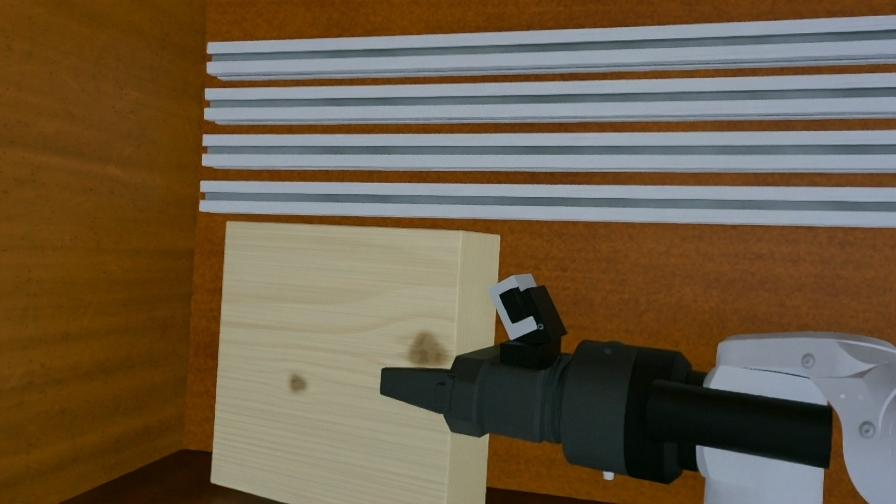

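Emit:
move(target={"side":"right","x":0.358,"y":0.15,"z":0.37,"quat_wxyz":[0.5495,0.445,-0.445,0.5495]}, min_time_s=2, cameras=[])

Emit:
move(target={"side":"right","x":0.358,"y":0.15,"z":0.36,"quat_wxyz":[0.5495,0.445,-0.445,0.5495]}, min_time_s=2, cameras=["head_camera"])

Scene clock: 277.17 s.
Joint torques (N m): left_arm=[21.92 -0.32 1.26 9.38 -0.12 1.5 0.04] | right_arm=[-9.82 14.47 -3.87 -9.76 1.18 -7.8 -0.22]
External joint torques (N m): left_arm=[-1.88 -0.7 1.2 -0.01 -0.1 -0.05 -0.01] | right_arm=[-2.19 10.23 -1.4 -6.04 0.82 -5.94 -0.27]
Motor temperatures (°C): left_arm=[32 28 31 36 34 32 37] | right_arm=[34 30 32 35 36 38 34]
Wrist force (N): left_arm=[5.7 1.2 -6.0] | right_arm=[-26.2 0.7 -5.7]
Wrist torque (N m): left_arm=[-0.24 0.42 0.05] | right_arm=[-0.15 1.20 0.04]
Wrist force, peak (N): left_arm=[6.8 1.0 -6.1] | right_arm=[-28.2 1.1 -6.0]
move: done
base_odometry: x=+0.629 y=-0.371 heading=+0.013
lidar_m: 0.17 0.19 0.26 1.69 2.31 1.65 1.58 1.66 2.22 0.79 0.27 0.18
base_status: not commanded
joint_positions: torso_squat_rad=+0.800 torso_shift_rad=+0.350 torso_pitch_rad=+1.100 torso_yaw_rad=+0.000 left_shoulder_pitch_rad=+0.037 left_shoulder_roll_rad=+0.004 left_shoulder_yaw_rad=-0.043 left_elbow_rad=-0.196 left_forearm_roll_rad=-0.014 left_wrist_pitch_rad=+0.002 left_hand_roll_rad=+0.027 left_gripper_m=+0.099 right_shoulder_pitch_rad=-1.487 right_shoulder_roll_rad=-0.294 right_shoulder_yaw_rad=+1.933 right_elbow_rad=-0.708 right_forearm_roll_rad=-0.906 right_wrist_pitch_rad=-0.817 right_hand_roll_rad=+0.173 right_gripper_m=+0.074 head_pan_rad=+0.200 head_tilt_rad=+0.500
joint_status: all done
wheel_motors_off: 0
motor_effort: left_wheel=-3(5) right_wheel=-1(3)
chest: x=+0.2152 y=+0.0001 z=+0.8788 quat_wxyz=(+0.852, +0.000, +0.523, +0.000) (m; base frame)
left_hand: x=-0.3621 y=+0.2200 z=+0.5089 quat_wxyz=(+0.891, -0.005, +0.454, -0.007) (m; base frame)
right_hand: x=+0.3587 y=+0.1484 z=+0.3694 quat_wxyz=(+0.552, +0.441, -0.443, +0.552) (m; base frame)
right_hand_status: reached (checked arc, planned for 2.0 s): 2 mm and 0.7 deg off.
pictures: none
No camera images: "cameras" was empty.

Scene clock: 279.50 s.
Joint torques (N m): left_arm=[22.17 -0.09 0.56 9.26 -0.06 1.45 -0.03] | right_arm=[-3.35 7.67 0.94 -1.56 0.83 1.43 -0.38]
External joint torques (N m): left_arm=[-1.62 -0.49 0.5 -0.12 -0.05 -0.1 -0.07] | right_arm=[4.02 2.53 2.86 1.26 0.6 3.32 -0.44]
Motor temperatures (°C): left_arm=[32 28 31 36 34 32 37] | right_arm=[34 30 32 35 36 38 34]
Wrist force (N): left_arm=[5.9 1.5 -5.7] | right_arm=[-4.4 -3.4 2.2]
Wrist torque (N m): left_arm=[-0.28 0.46 0.04] | right_arm=[-0.61 -2.87 -0.13]
Wrist force, peak (N): left_arm=[6.7 0.8 -6.1] | right_arm=[-29.6 -5.4 -4.5]
move: done
base_odometry: x=+0.629 y=-0.371 heading=+0.013
lidar_m: 0.17 0.18 0.25 1.70 2.31 1.66 1.58 1.67 2.25 0.78 0.27 0.19
base_status: not commanded
joint_positions: torso_squat_rad=+0.800 torso_shift_rad=+0.350 torso_pitch_rad=+1.100 torso_yaw_rad=+0.000 left_shoulder_pitch_rad=+0.037 left_shoulder_roll_rad=+0.004 left_shoulder_yaw_rad=-0.043 left_elbow_rad=-0.196 left_forearm_roll_rad=-0.014 left_wrist_pitch_rad=+0.002 left_hand_roll_rad=+0.027 left_gripper_m=+0.099 right_shoulder_pitch_rad=-1.458 right_shoulder_roll_rad=-0.205 right_shoulder_yaw_rad=+1.968 right_elbow_rad=-0.516 right_forearm_roll_rad=-0.875 right_wrist_pitch_rad=-0.897 right_hand_roll_rad=+0.080 right_gripper_m=+0.074 head_pan_rad=+0.200 head_tilt_rad=+0.500
joint_status: all done
wheel_motors_off: 0
motor_effort: left_wheel=-1(3) right_wheel=-1(2)
chest: x=+0.2149 y=+0.0000 z=+0.8791 quat_wxyz=(+0.853, +0.000, +0.523, +0.000) (m; base frame)
left_hand: x=-0.3621 y=+0.2200 z=+0.5088 quat_wxyz=(+0.891, -0.005, +0.453, -0.007) (m; base frame)
right_hand: x=+0.3589 y=+0.1503 z=+0.3615 quat_wxyz=(+0.550, +0.443, -0.445, +0.551) (m; base frame)
right_hand_status: reached (checked arc, planned for 2.0 s): 2 mm and 0.3 deg off.
pictures: head_camera
camera_calibration:
head_camera: T_world_to_cam=[[0.0644507, -0.978584, -0.195499, 0.158744], [-0.997747, -0.0595362, -0.0309174, 0.483289], [0.018616, 0.197051, -0.980217, 0.869065], [0, 0, 0, 1]] pos_world=[0.45579, 0.012868, 0.897848]

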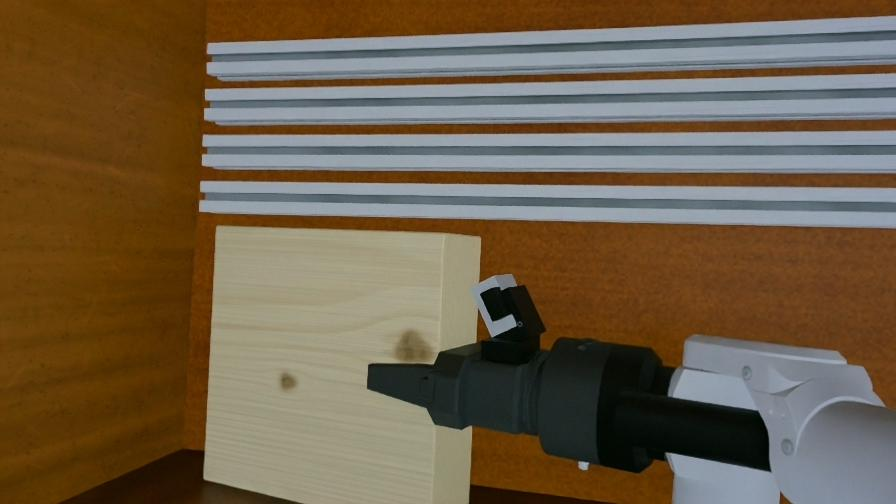

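Emit:
move(target={"side":"right","x":0.348,"y":0.15,"z":0.395,"quat_wxyz":[0.5495,0.445,-0.445,0.5495]}, min_time_s=2, cameras=[])

Emit:
move(joints={"torso_squat_rad":0.83,"torso_shift_rad":0.38}, min_time_s=2, cameras=[])

Emit:
move(target={"side":"right","x":0.360,"y":0.15,"z":0.364,"quat_wxyz":[0.5495,0.445,-0.445,0.5495]}, min_time_s=2, cameras=["head_camera"])

Scene clock: 285.23 s.
Joint torques (N m): left_arm=[22.12 -0.24 0.64 9.35 -0.11 1.43 0.06] | right_arm=[-12.42 11.76 -7.56 -14.18 2.1 -8.23 0.15]
External joint torques (N m): left_arm=[-1.68 -0.62 0.59 -0.03 -0.09 -0.12 0.02] | right_arm=[-4.95 8.46 -4.52 -9.03 1.54 -6.44 0.1]
Motor temperatures (°C): left_arm=[32 28 31 36 34 32 37] | right_arm=[34 30 32 34 36 38 34]
Wrist force (N): left_arm=[5.8 1.4 -4.7] | right_arm=[-27.2 1.4 -5.9]
Wrist torque (N m): left_arm=[-0.28 0.45 0.01] | right_arm=[-0.11 1.57 -0.11]
Wrist force, peak (N): left_arm=[7.0 1.0 -5.9] | right_arm=[-39.4 -37.1 -4.5]
move: done
base_odometry: x=+0.629 y=-0.371 heading=+0.013
lidar_m: 0.17 0.17 0.24 1.69 2.30 1.68 1.58 1.67 2.23 0.77 0.26 0.18
base_status: not commanded
joint_positions: torso_squat_rad=+0.800 torso_shift_rad=+0.350 torso_pitch_rad=+1.101 torso_yaw_rad=+0.000 left_shoulder_pitch_rad=+0.037 left_shoulder_roll_rad=+0.004 left_shoulder_yaw_rad=-0.043 left_elbow_rad=-0.196 left_forearm_roll_rad=-0.014 left_wrist_pitch_rad=+0.002 left_hand_roll_rad=+0.027 left_gripper_m=+0.099 right_shoulder_pitch_rad=-1.499 right_shoulder_roll_rad=-0.410 right_shoulder_yaw_rad=+1.878 right_elbow_rad=-0.984 right_forearm_roll_rad=-0.964 right_wrist_pitch_rad=-0.708 right_hand_roll_rad=+0.333 right_gripper_m=+0.074 head_pan_rad=+0.200 head_tilt_rad=+0.500
joint_status: all done
wheel_motors_off: 0
motor_effort: left_wheel=-4(10) right_wheel=-2(4)
chest: x=+0.2152 y=+0.0001 z=+0.8788 quat_wxyz=(+0.852, +0.000, +0.523, +0.000) (m; base frame)
left_hand: x=-0.3621 y=+0.2200 z=+0.5089 quat_wxyz=(+0.891, -0.005, +0.454, -0.007) (m; base frame)
right_hand: x=+0.3481 y=+0.1481 z=+0.3926 quat_wxyz=(+0.551, +0.444, -0.443, +0.551) (m; base frame)
right_hand_status: reached (checked arc, planned for 2.0 s): 3 mm and 0.3 deg off.
pictures: none
No camera images: "cameras" was empty.

Scene clock: 287.50 s.
Joint torques (N m): left_arm=[21.92 -0.18 0.85 9.22 -0.09 1.41 0.08] | right_arm=[-12.33 11.44 -7.52 -14.31 1.91 -8.26 0.27]
External joint torques (N m): left_arm=[-1.88 -0.57 0.8 -0.17 -0.07 -0.14 0.03] | right_arm=[-4.87 8.14 -4.49 -9.18 1.36 -6.47 0.22]
Motor temperatures (°C): left_arm=[32 28 31 36 34 32 37] | right_arm=[34 30 32 34 36 38 34]
Wrist force (N): left_arm=[6.2 1.0 -5.0] | right_arm=[-27.8 0.9 -5.2]
Wrist torque (N m): left_arm=[-0.21 0.51 0.04] | right_arm=[-0.12 1.53 -0.13]
Wrist force, peak (N): left_arm=[6.4 1.6 -6.2] | right_arm=[-28.5 1.5 -5.6]
move: done
base_odometry: x=+0.629 y=-0.371 heading=+0.013
lidar_m: 0.16 0.17 0.24 1.69 2.32 1.66 1.59 1.65 2.21 0.76 0.25 0.18
base_status: not commanded
joint_positions: torso_squat_rad=+0.830 torso_shift_rad=+0.380 torso_pitch_rad=+1.101 torso_yaw_rad=+0.000 left_shoulder_pitch_rad=+0.037 left_shoulder_roll_rad=+0.004 left_shoulder_yaw_rad=-0.043 left_elbow_rad=-0.196 left_forearm_roll_rad=-0.014 left_wrist_pitch_rad=+0.002 left_hand_roll_rad=+0.027 left_gripper_m=+0.099 right_shoulder_pitch_rad=-1.499 right_shoulder_roll_rad=-0.410 right_shoulder_yaw_rad=+1.878 right_elbow_rad=-0.984 right_forearm_roll_rad=-0.964 right_wrist_pitch_rad=-0.708 right_hand_roll_rad=+0.333 right_gripper_m=+0.074 head_pan_rad=+0.200 head_tilt_rad=+0.500
joint_status: all done
wheel_motors_off: 0
motor_effort: left_wheel=-2(4) right_wheel=-1(4)
chest: x=+0.2232 y=+0.0001 z=+0.8594 quat_wxyz=(+0.852, +0.000, +0.523, +0.000) (m; base frame)
left_hand: x=-0.3541 y=+0.2200 z=+0.4895 quat_wxyz=(+0.891, -0.005, +0.454, -0.007) (m; base frame)
right_hand: x=+0.3561 y=+0.1481 z=+0.3733 quat_wxyz=(+0.551, +0.444, -0.443, +0.551) (m; base frame)
pictures: none
No camera images: "cameras" was empty.

Scene clock: 289.83 s.
Joint torques (N m): left_arm=[22.17 -0.48 0.7 9.35 -0.12 1.41 -0.01] | right_arm=[-6.45 9.76 -1.81 -5.71 0.61 -1.04 -0.49]
External joint torques (N m): left_arm=[-1.63 -0.87 0.65 -0.03 -0.1 -0.14 -0.05] | right_arm=[1.14 6.03 1.03 -1.17 0.14 0.78 -0.54]
Motor temperatures (°C): left_arm=[32 28 31 36 34 32 37] | right_arm=[34 30 32 34 36 38 34]
Wrist force (N): left_arm=[6.1 0.8 -5.7] | right_arm=[-10.0 0.0 5.2]
Wrist torque (N m): left_arm=[-0.24 0.46 0.03] | right_arm=[-0.57 -1.71 0.14]
Wrist force, peak (N): left_arm=[6.7 1.5 -5.9] | right_arm=[-28.1 1.0 -5.6]
move: done
base_odometry: x=+0.629 y=-0.371 heading=+0.013
lidar_m: 0.17 0.18 0.25 1.68 2.32 1.66 1.59 1.67 2.23 0.79 0.27 0.18
base_status: not commanded
joint_positions: torso_squat_rad=+0.830 torso_shift_rad=+0.380 torso_pitch_rad=+1.100 torso_yaw_rad=+0.000 left_shoulder_pitch_rad=+0.037 left_shoulder_roll_rad=+0.004 left_shoulder_yaw_rad=-0.043 left_elbow_rad=-0.196 left_forearm_roll_rad=-0.014 left_wrist_pitch_rad=+0.002 left_hand_roll_rad=+0.027 left_gripper_m=+0.099 right_shoulder_pitch_rad=-1.497 right_shoulder_roll_rad=-0.359 right_shoulder_yaw_rad=+1.903 right_elbow_rad=-0.868 right_forearm_roll_rad=-0.940 right_wrist_pitch_rad=-0.760 right_hand_roll_rad=+0.265 right_gripper_m=+0.074 head_pan_rad=+0.200 head_tilt_rad=+0.500
joint_status: all done
wheel_motors_off: 0
motor_effort: left_wheel=-2(4) right_wheel=-2(4)
chest: x=+0.2230 y=+0.0000 z=+0.8595 quat_wxyz=(+0.852, +0.000, +0.523, +0.000) (m; base frame)
left_hand: x=-0.3541 y=+0.2200 z=+0.4895 quat_wxyz=(+0.891, -0.005, +0.454, -0.007) (m; base frame)
right_hand: x=+0.3608 y=+0.1495 z=+0.3640 quat_wxyz=(+0.550, +0.444, -0.445, +0.550) (m; base frame)
right_hand_status: reached (checked arc, planned for 2.0 s): 1 mm and 0.1 deg off.
pictures: head_camera
camera_calibration:
head_camera: T_world_to_cam=[[0.0643725, -0.978626, -0.195313, 0.154363], [-0.99776, -0.0595447, -0.0304964, 0.490408], [0.0182147, 0.196839, -0.980267, 0.849917], [0, 0, 0, 1]] pos_world=[0.463891, 0.0129684, 0.87825]

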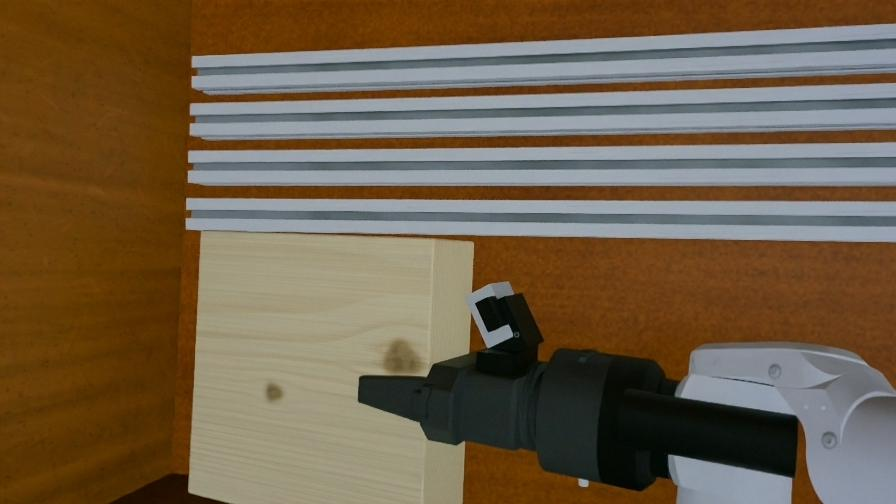

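Emit:
move(target={"side":"right","x":0.359,"y":0.147,"z":0.354,"quat_wxyz":[0.5337,0.4639,-0.4639,0.5337]}, min_time_s=2.5, cameras=["head_camera"])

Scene clock: 296.70 s.
Joint torques (N m): left_arm=[22.03 -0.35 0.6 9.3 -0.11 1.39 0] | right_arm=[-6.73 13.47 -0.6 -6.49 1.78 -5.11 0.07]
External joint torques (N m): left_arm=[-1.77 -0.74 0.55 -0.09 -0.09 -0.16 -0.04] | right_arm=[0.18 8.45 1.21 -3.65 1.53 -3.2 0.02]
Motor temperatures (°C): left_arm=[32 28 31 36 34 32 37] | right_arm=[34 30 32 34 36 38 34]
Wrist force (N): left_arm=[5.6 0.3 -5.8] | right_arm=[-19.8 -0.8 -2.8]
Wrist torque (N m): left_arm=[-0.14 0.41 0.02] | right_arm=[-0.90 0.01 -0.34]
Wrist force, peak (N): left_arm=[6.2 1.3 -6.6] | right_arm=[-28.0 1.0 -5.1]
move: done
base_odometry: x=+0.629 y=-0.371 heading=+0.013
lidar_m: 0.17 0.18 0.24 1.68 2.32 1.67 1.58 1.66 2.24 0.77 0.27 0.18
base_status: not commanded
joint_positions: torso_squat_rad=+0.830 torso_shift_rad=+0.380 torso_pitch_rad=+1.100 torso_yaw_rad=+0.000 left_shoulder_pitch_rad=+0.037 left_shoulder_roll_rad=+0.004 left_shoulder_yaw_rad=-0.043 left_elbow_rad=-0.196 left_forearm_roll_rad=-0.014 left_wrist_pitch_rad=+0.002 left_hand_roll_rad=+0.027 left_gripper_m=+0.099 right_shoulder_pitch_rad=-1.439 right_shoulder_roll_rad=-0.212 right_shoulder_yaw_rad=+1.972 right_elbow_rad=-0.512 right_forearm_roll_rad=-0.867 right_wrist_pitch_rad=-0.977 right_hand_roll_rad=+0.088 right_gripper_m=+0.074 head_pan_rad=+0.200 head_tilt_rad=+0.500
joint_status: all done
wheel_motors_off: 0
motor_effort: left_wheel=+1(3) right_wheel=-2(3)
chest: x=+0.2231 y=+0.0000 z=+0.8595 quat_wxyz=(+0.852, +0.000, +0.523, +0.000) (m; base frame)
left_hand: x=-0.3541 y=+0.2200 z=+0.4895 quat_wxyz=(+0.891, -0.005, +0.454, -0.007) (m; base frame)
right_hand: x=+0.3599 y=+0.1460 z=+0.3537 quat_wxyz=(+0.536, +0.461, -0.462, +0.536) (m; base frame)
right_hand_status: reached (checked arc, planned for 2.5 s): 1 mm and 0.5 deg off.
pictures: head_camera
camera_calibration:
head_camera: T_world_to_cam=[[0.06447, -0.978601, -0.195407, 0.1544], [-0.997753, -0.0596369, -0.0305228, 0.490429], [0.0182162, 0.196936, -0.980247, 0.849898], [0, 0, 0, 1]] pos_world=[0.463891, 0.0129679, 0.87825]

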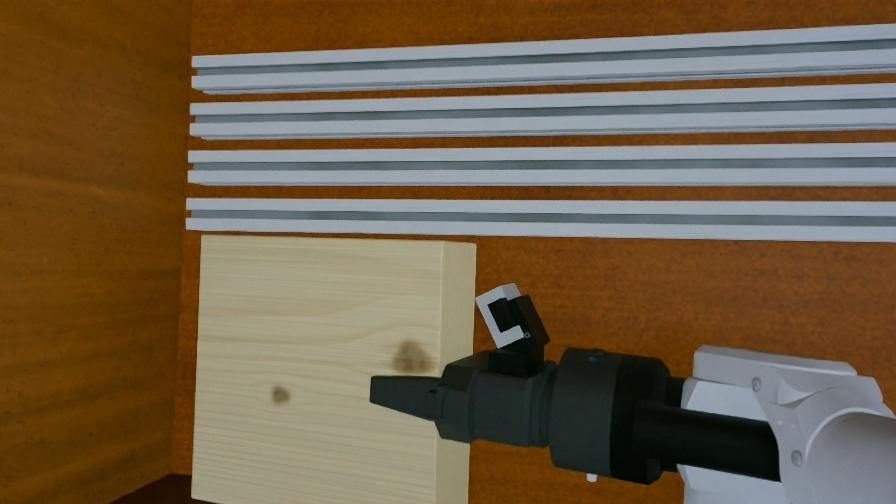

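Emit:
move(target={"side":"right","x":0.359,"y":0.147,"z":0.351,"quat_wxyz":[0.5337,0.4639,-0.4639,0.5337]}, min_time_s=1.5, cameras=[])

Emit:
move(joints={"right_gripper_m":0.088}, cameras=["head_camera"])

Scene clock: 299.60 s.
Joint torques (N m): left_arm=[22 -0.48 1.27 9.22 -0.23 1.46 -0.02] | right_arm=[-5.37 9.87 -0.49 -1.95 0.03 -0.06 -0.46]
External joint torques (N m): left_arm=[-1.8 -0.87 1.21 -0.16 -0.21 -0.08 -0.06] | right_arm=[1.39 4.48 1.1 0.55 -0.15 1.84 -0.51]
Motor temperatures (°C): left_arm=[32 28 31 36 34 32 37] | right_arm=[34 30 32 33 36 38 34]
Wrist force (N): left_arm=[5.9 0.9 -5.8] | right_arm=[-7.4 0.2 4.6]
Wrist torque (N m): left_arm=[-0.21 0.46 0.06] | right_arm=[-0.28 -2.23 0.20]
Wrist force, peak (N): left_arm=[6.0 1.2 -6.7] | right_arm=[-22.5 -0.5 -2.0]
move: done
base_odometry: x=+0.629 y=-0.371 heading=+0.013
lidar_m: 0.17 0.17 0.25 1.69 2.33 1.65 1.59 1.65 2.22 0.79 0.25 0.18
base_status: not commanded
joint_positions: torso_squat_rad=+0.830 torso_shift_rad=+0.380 torso_pitch_rad=+1.100 torso_yaw_rad=+0.000 left_shoulder_pitch_rad=+0.037 left_shoulder_roll_rad=+0.004 left_shoulder_yaw_rad=-0.043 left_elbow_rad=-0.196 left_forearm_roll_rad=-0.014 left_wrist_pitch_rad=+0.002 left_hand_roll_rad=+0.027 left_gripper_m=+0.099 right_shoulder_pitch_rad=-1.426 right_shoulder_roll_rad=-0.177 right_shoulder_yaw_rad=+1.983 right_elbow_rad=-0.438 right_forearm_roll_rad=-0.857 right_wrist_pitch_rad=-1.005 right_hand_roll_rad=+0.056 right_gripper_m=+0.074 head_pan_rad=+0.200 head_tilt_rad=+0.500
joint_status: all done
wheel_motors_off: 0
motor_effort: left_wheel=+1(2) right_wheel=-1(2)
chest: x=+0.2230 y=+0.0000 z=+0.8595 quat_wxyz=(+0.852, +0.000, +0.523, +0.000) (m; base frame)
left_hand: x=-0.3541 y=+0.2200 z=+0.4895 quat_wxyz=(+0.891, -0.005, +0.454, -0.007) (m; base frame)
right_hand: x=+0.3595 y=+0.1467 z=+0.3517 quat_wxyz=(+0.535, +0.461, -0.463, +0.535) (m; base frame)
right_hand_status: reached (checked arc, planned for 1.5 s): 1 mm and 0.4 deg off.
pictures: none
No camera images: "cameras" was empty.

Scene clock: 300.23 s.
Joint torques (N m): left_arm=[21.94 -0.35 0.61 9.32 -0.08 1.33 0.11] | right_arm=[-6.53 9.2 -0.75 -3.41 -0.03 -3.57 -0.31]
External joint torques (N m): left_arm=[-1.85 -0.74 0.56 -0.06 -0.06 -0.22 0.07] | right_arm=[0.23 3.81 0.84 -0.9 -0.22 -1.67 -0.36]
Motor temperatures (°C): left_arm=[32 28 31 36 34 32 37] | right_arm=[34 30 32 33 36 38 34]
Wrist force (N): left_arm=[5.8 1.3 -5.5] | right_arm=[-15.8 1.8 -5.4]
Wrist torque (N m): left_arm=[-0.28 0.45 0.03] | right_arm=[-0.36 -0.74 -0.07]
Wrist force, peak (N): left_arm=[6.5 1.3 -5.9] | right_arm=[-17.4 1.4 -5.7]
move: done
base_odometry: x=+0.629 y=-0.371 heading=+0.013
lidar_m: 0.17 0.17 0.24 1.70 2.32 1.67 1.58 1.66 2.24 0.79 0.26 0.18
base_status: not commanded
joint_positions: torso_squat_rad=+0.830 torso_shift_rad=+0.380 torso_pitch_rad=+1.100 torso_yaw_rad=+0.000 left_shoulder_pitch_rad=+0.037 left_shoulder_roll_rad=+0.004 left_shoulder_yaw_rad=-0.043 left_elbow_rad=-0.196 left_forearm_roll_rad=-0.014 left_wrist_pitch_rad=+0.002 left_hand_roll_rad=+0.027 left_gripper_m=+0.099 right_shoulder_pitch_rad=-1.425 right_shoulder_roll_rad=-0.177 right_shoulder_yaw_rad=+1.983 right_elbow_rad=-0.437 right_forearm_roll_rad=-0.857 right_wrist_pitch_rad=-1.005 right_hand_roll_rad=+0.056 right_gripper_m=+0.088 head_pan_rad=+0.200 head_tilt_rad=+0.500
joint_status: all done
wheel_motors_off: 0
motor_effort: left_wheel=+0(3) right_wheel=+0(3)
chest: x=+0.2231 y=+0.0000 z=+0.8595 quat_wxyz=(+0.852, +0.000, +0.523, +0.000) (m; base frame)
left_hand: x=-0.3541 y=+0.2200 z=+0.4895 quat_wxyz=(+0.891, -0.005, +0.454, -0.007) (m; base frame)
right_hand: x=+0.3594 y=+0.1466 z=+0.3514 quat_wxyz=(+0.536, +0.461, -0.462, +0.536) (m; base frame)
pictures: head_camera
camera_calibration:
head_camera: T_world_to_cam=[[0.0643727, -0.978607, -0.195409, 0.154446], [-0.99776, -0.0595419, -0.0305022, 0.490413], [0.0182147, 0.196934, -0.980247, 0.849899], [0, 0, 0, 1]] pos_world=[0.463891, 0.0129682, 0.87825]

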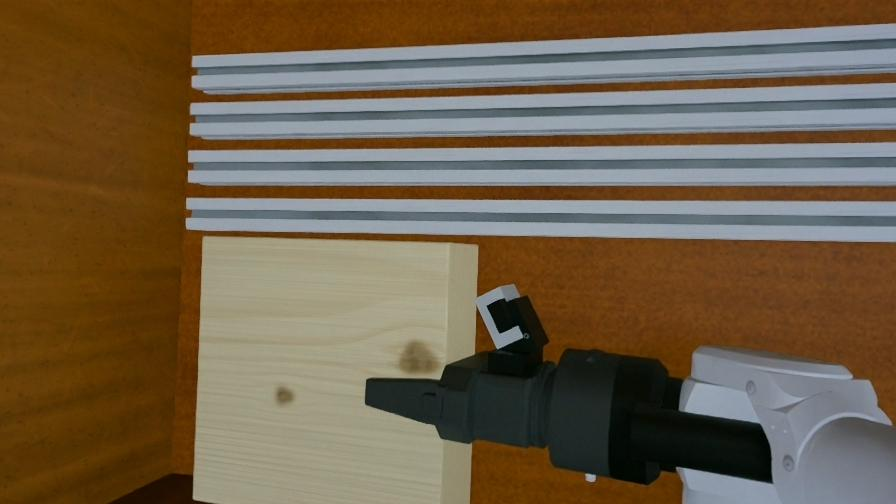

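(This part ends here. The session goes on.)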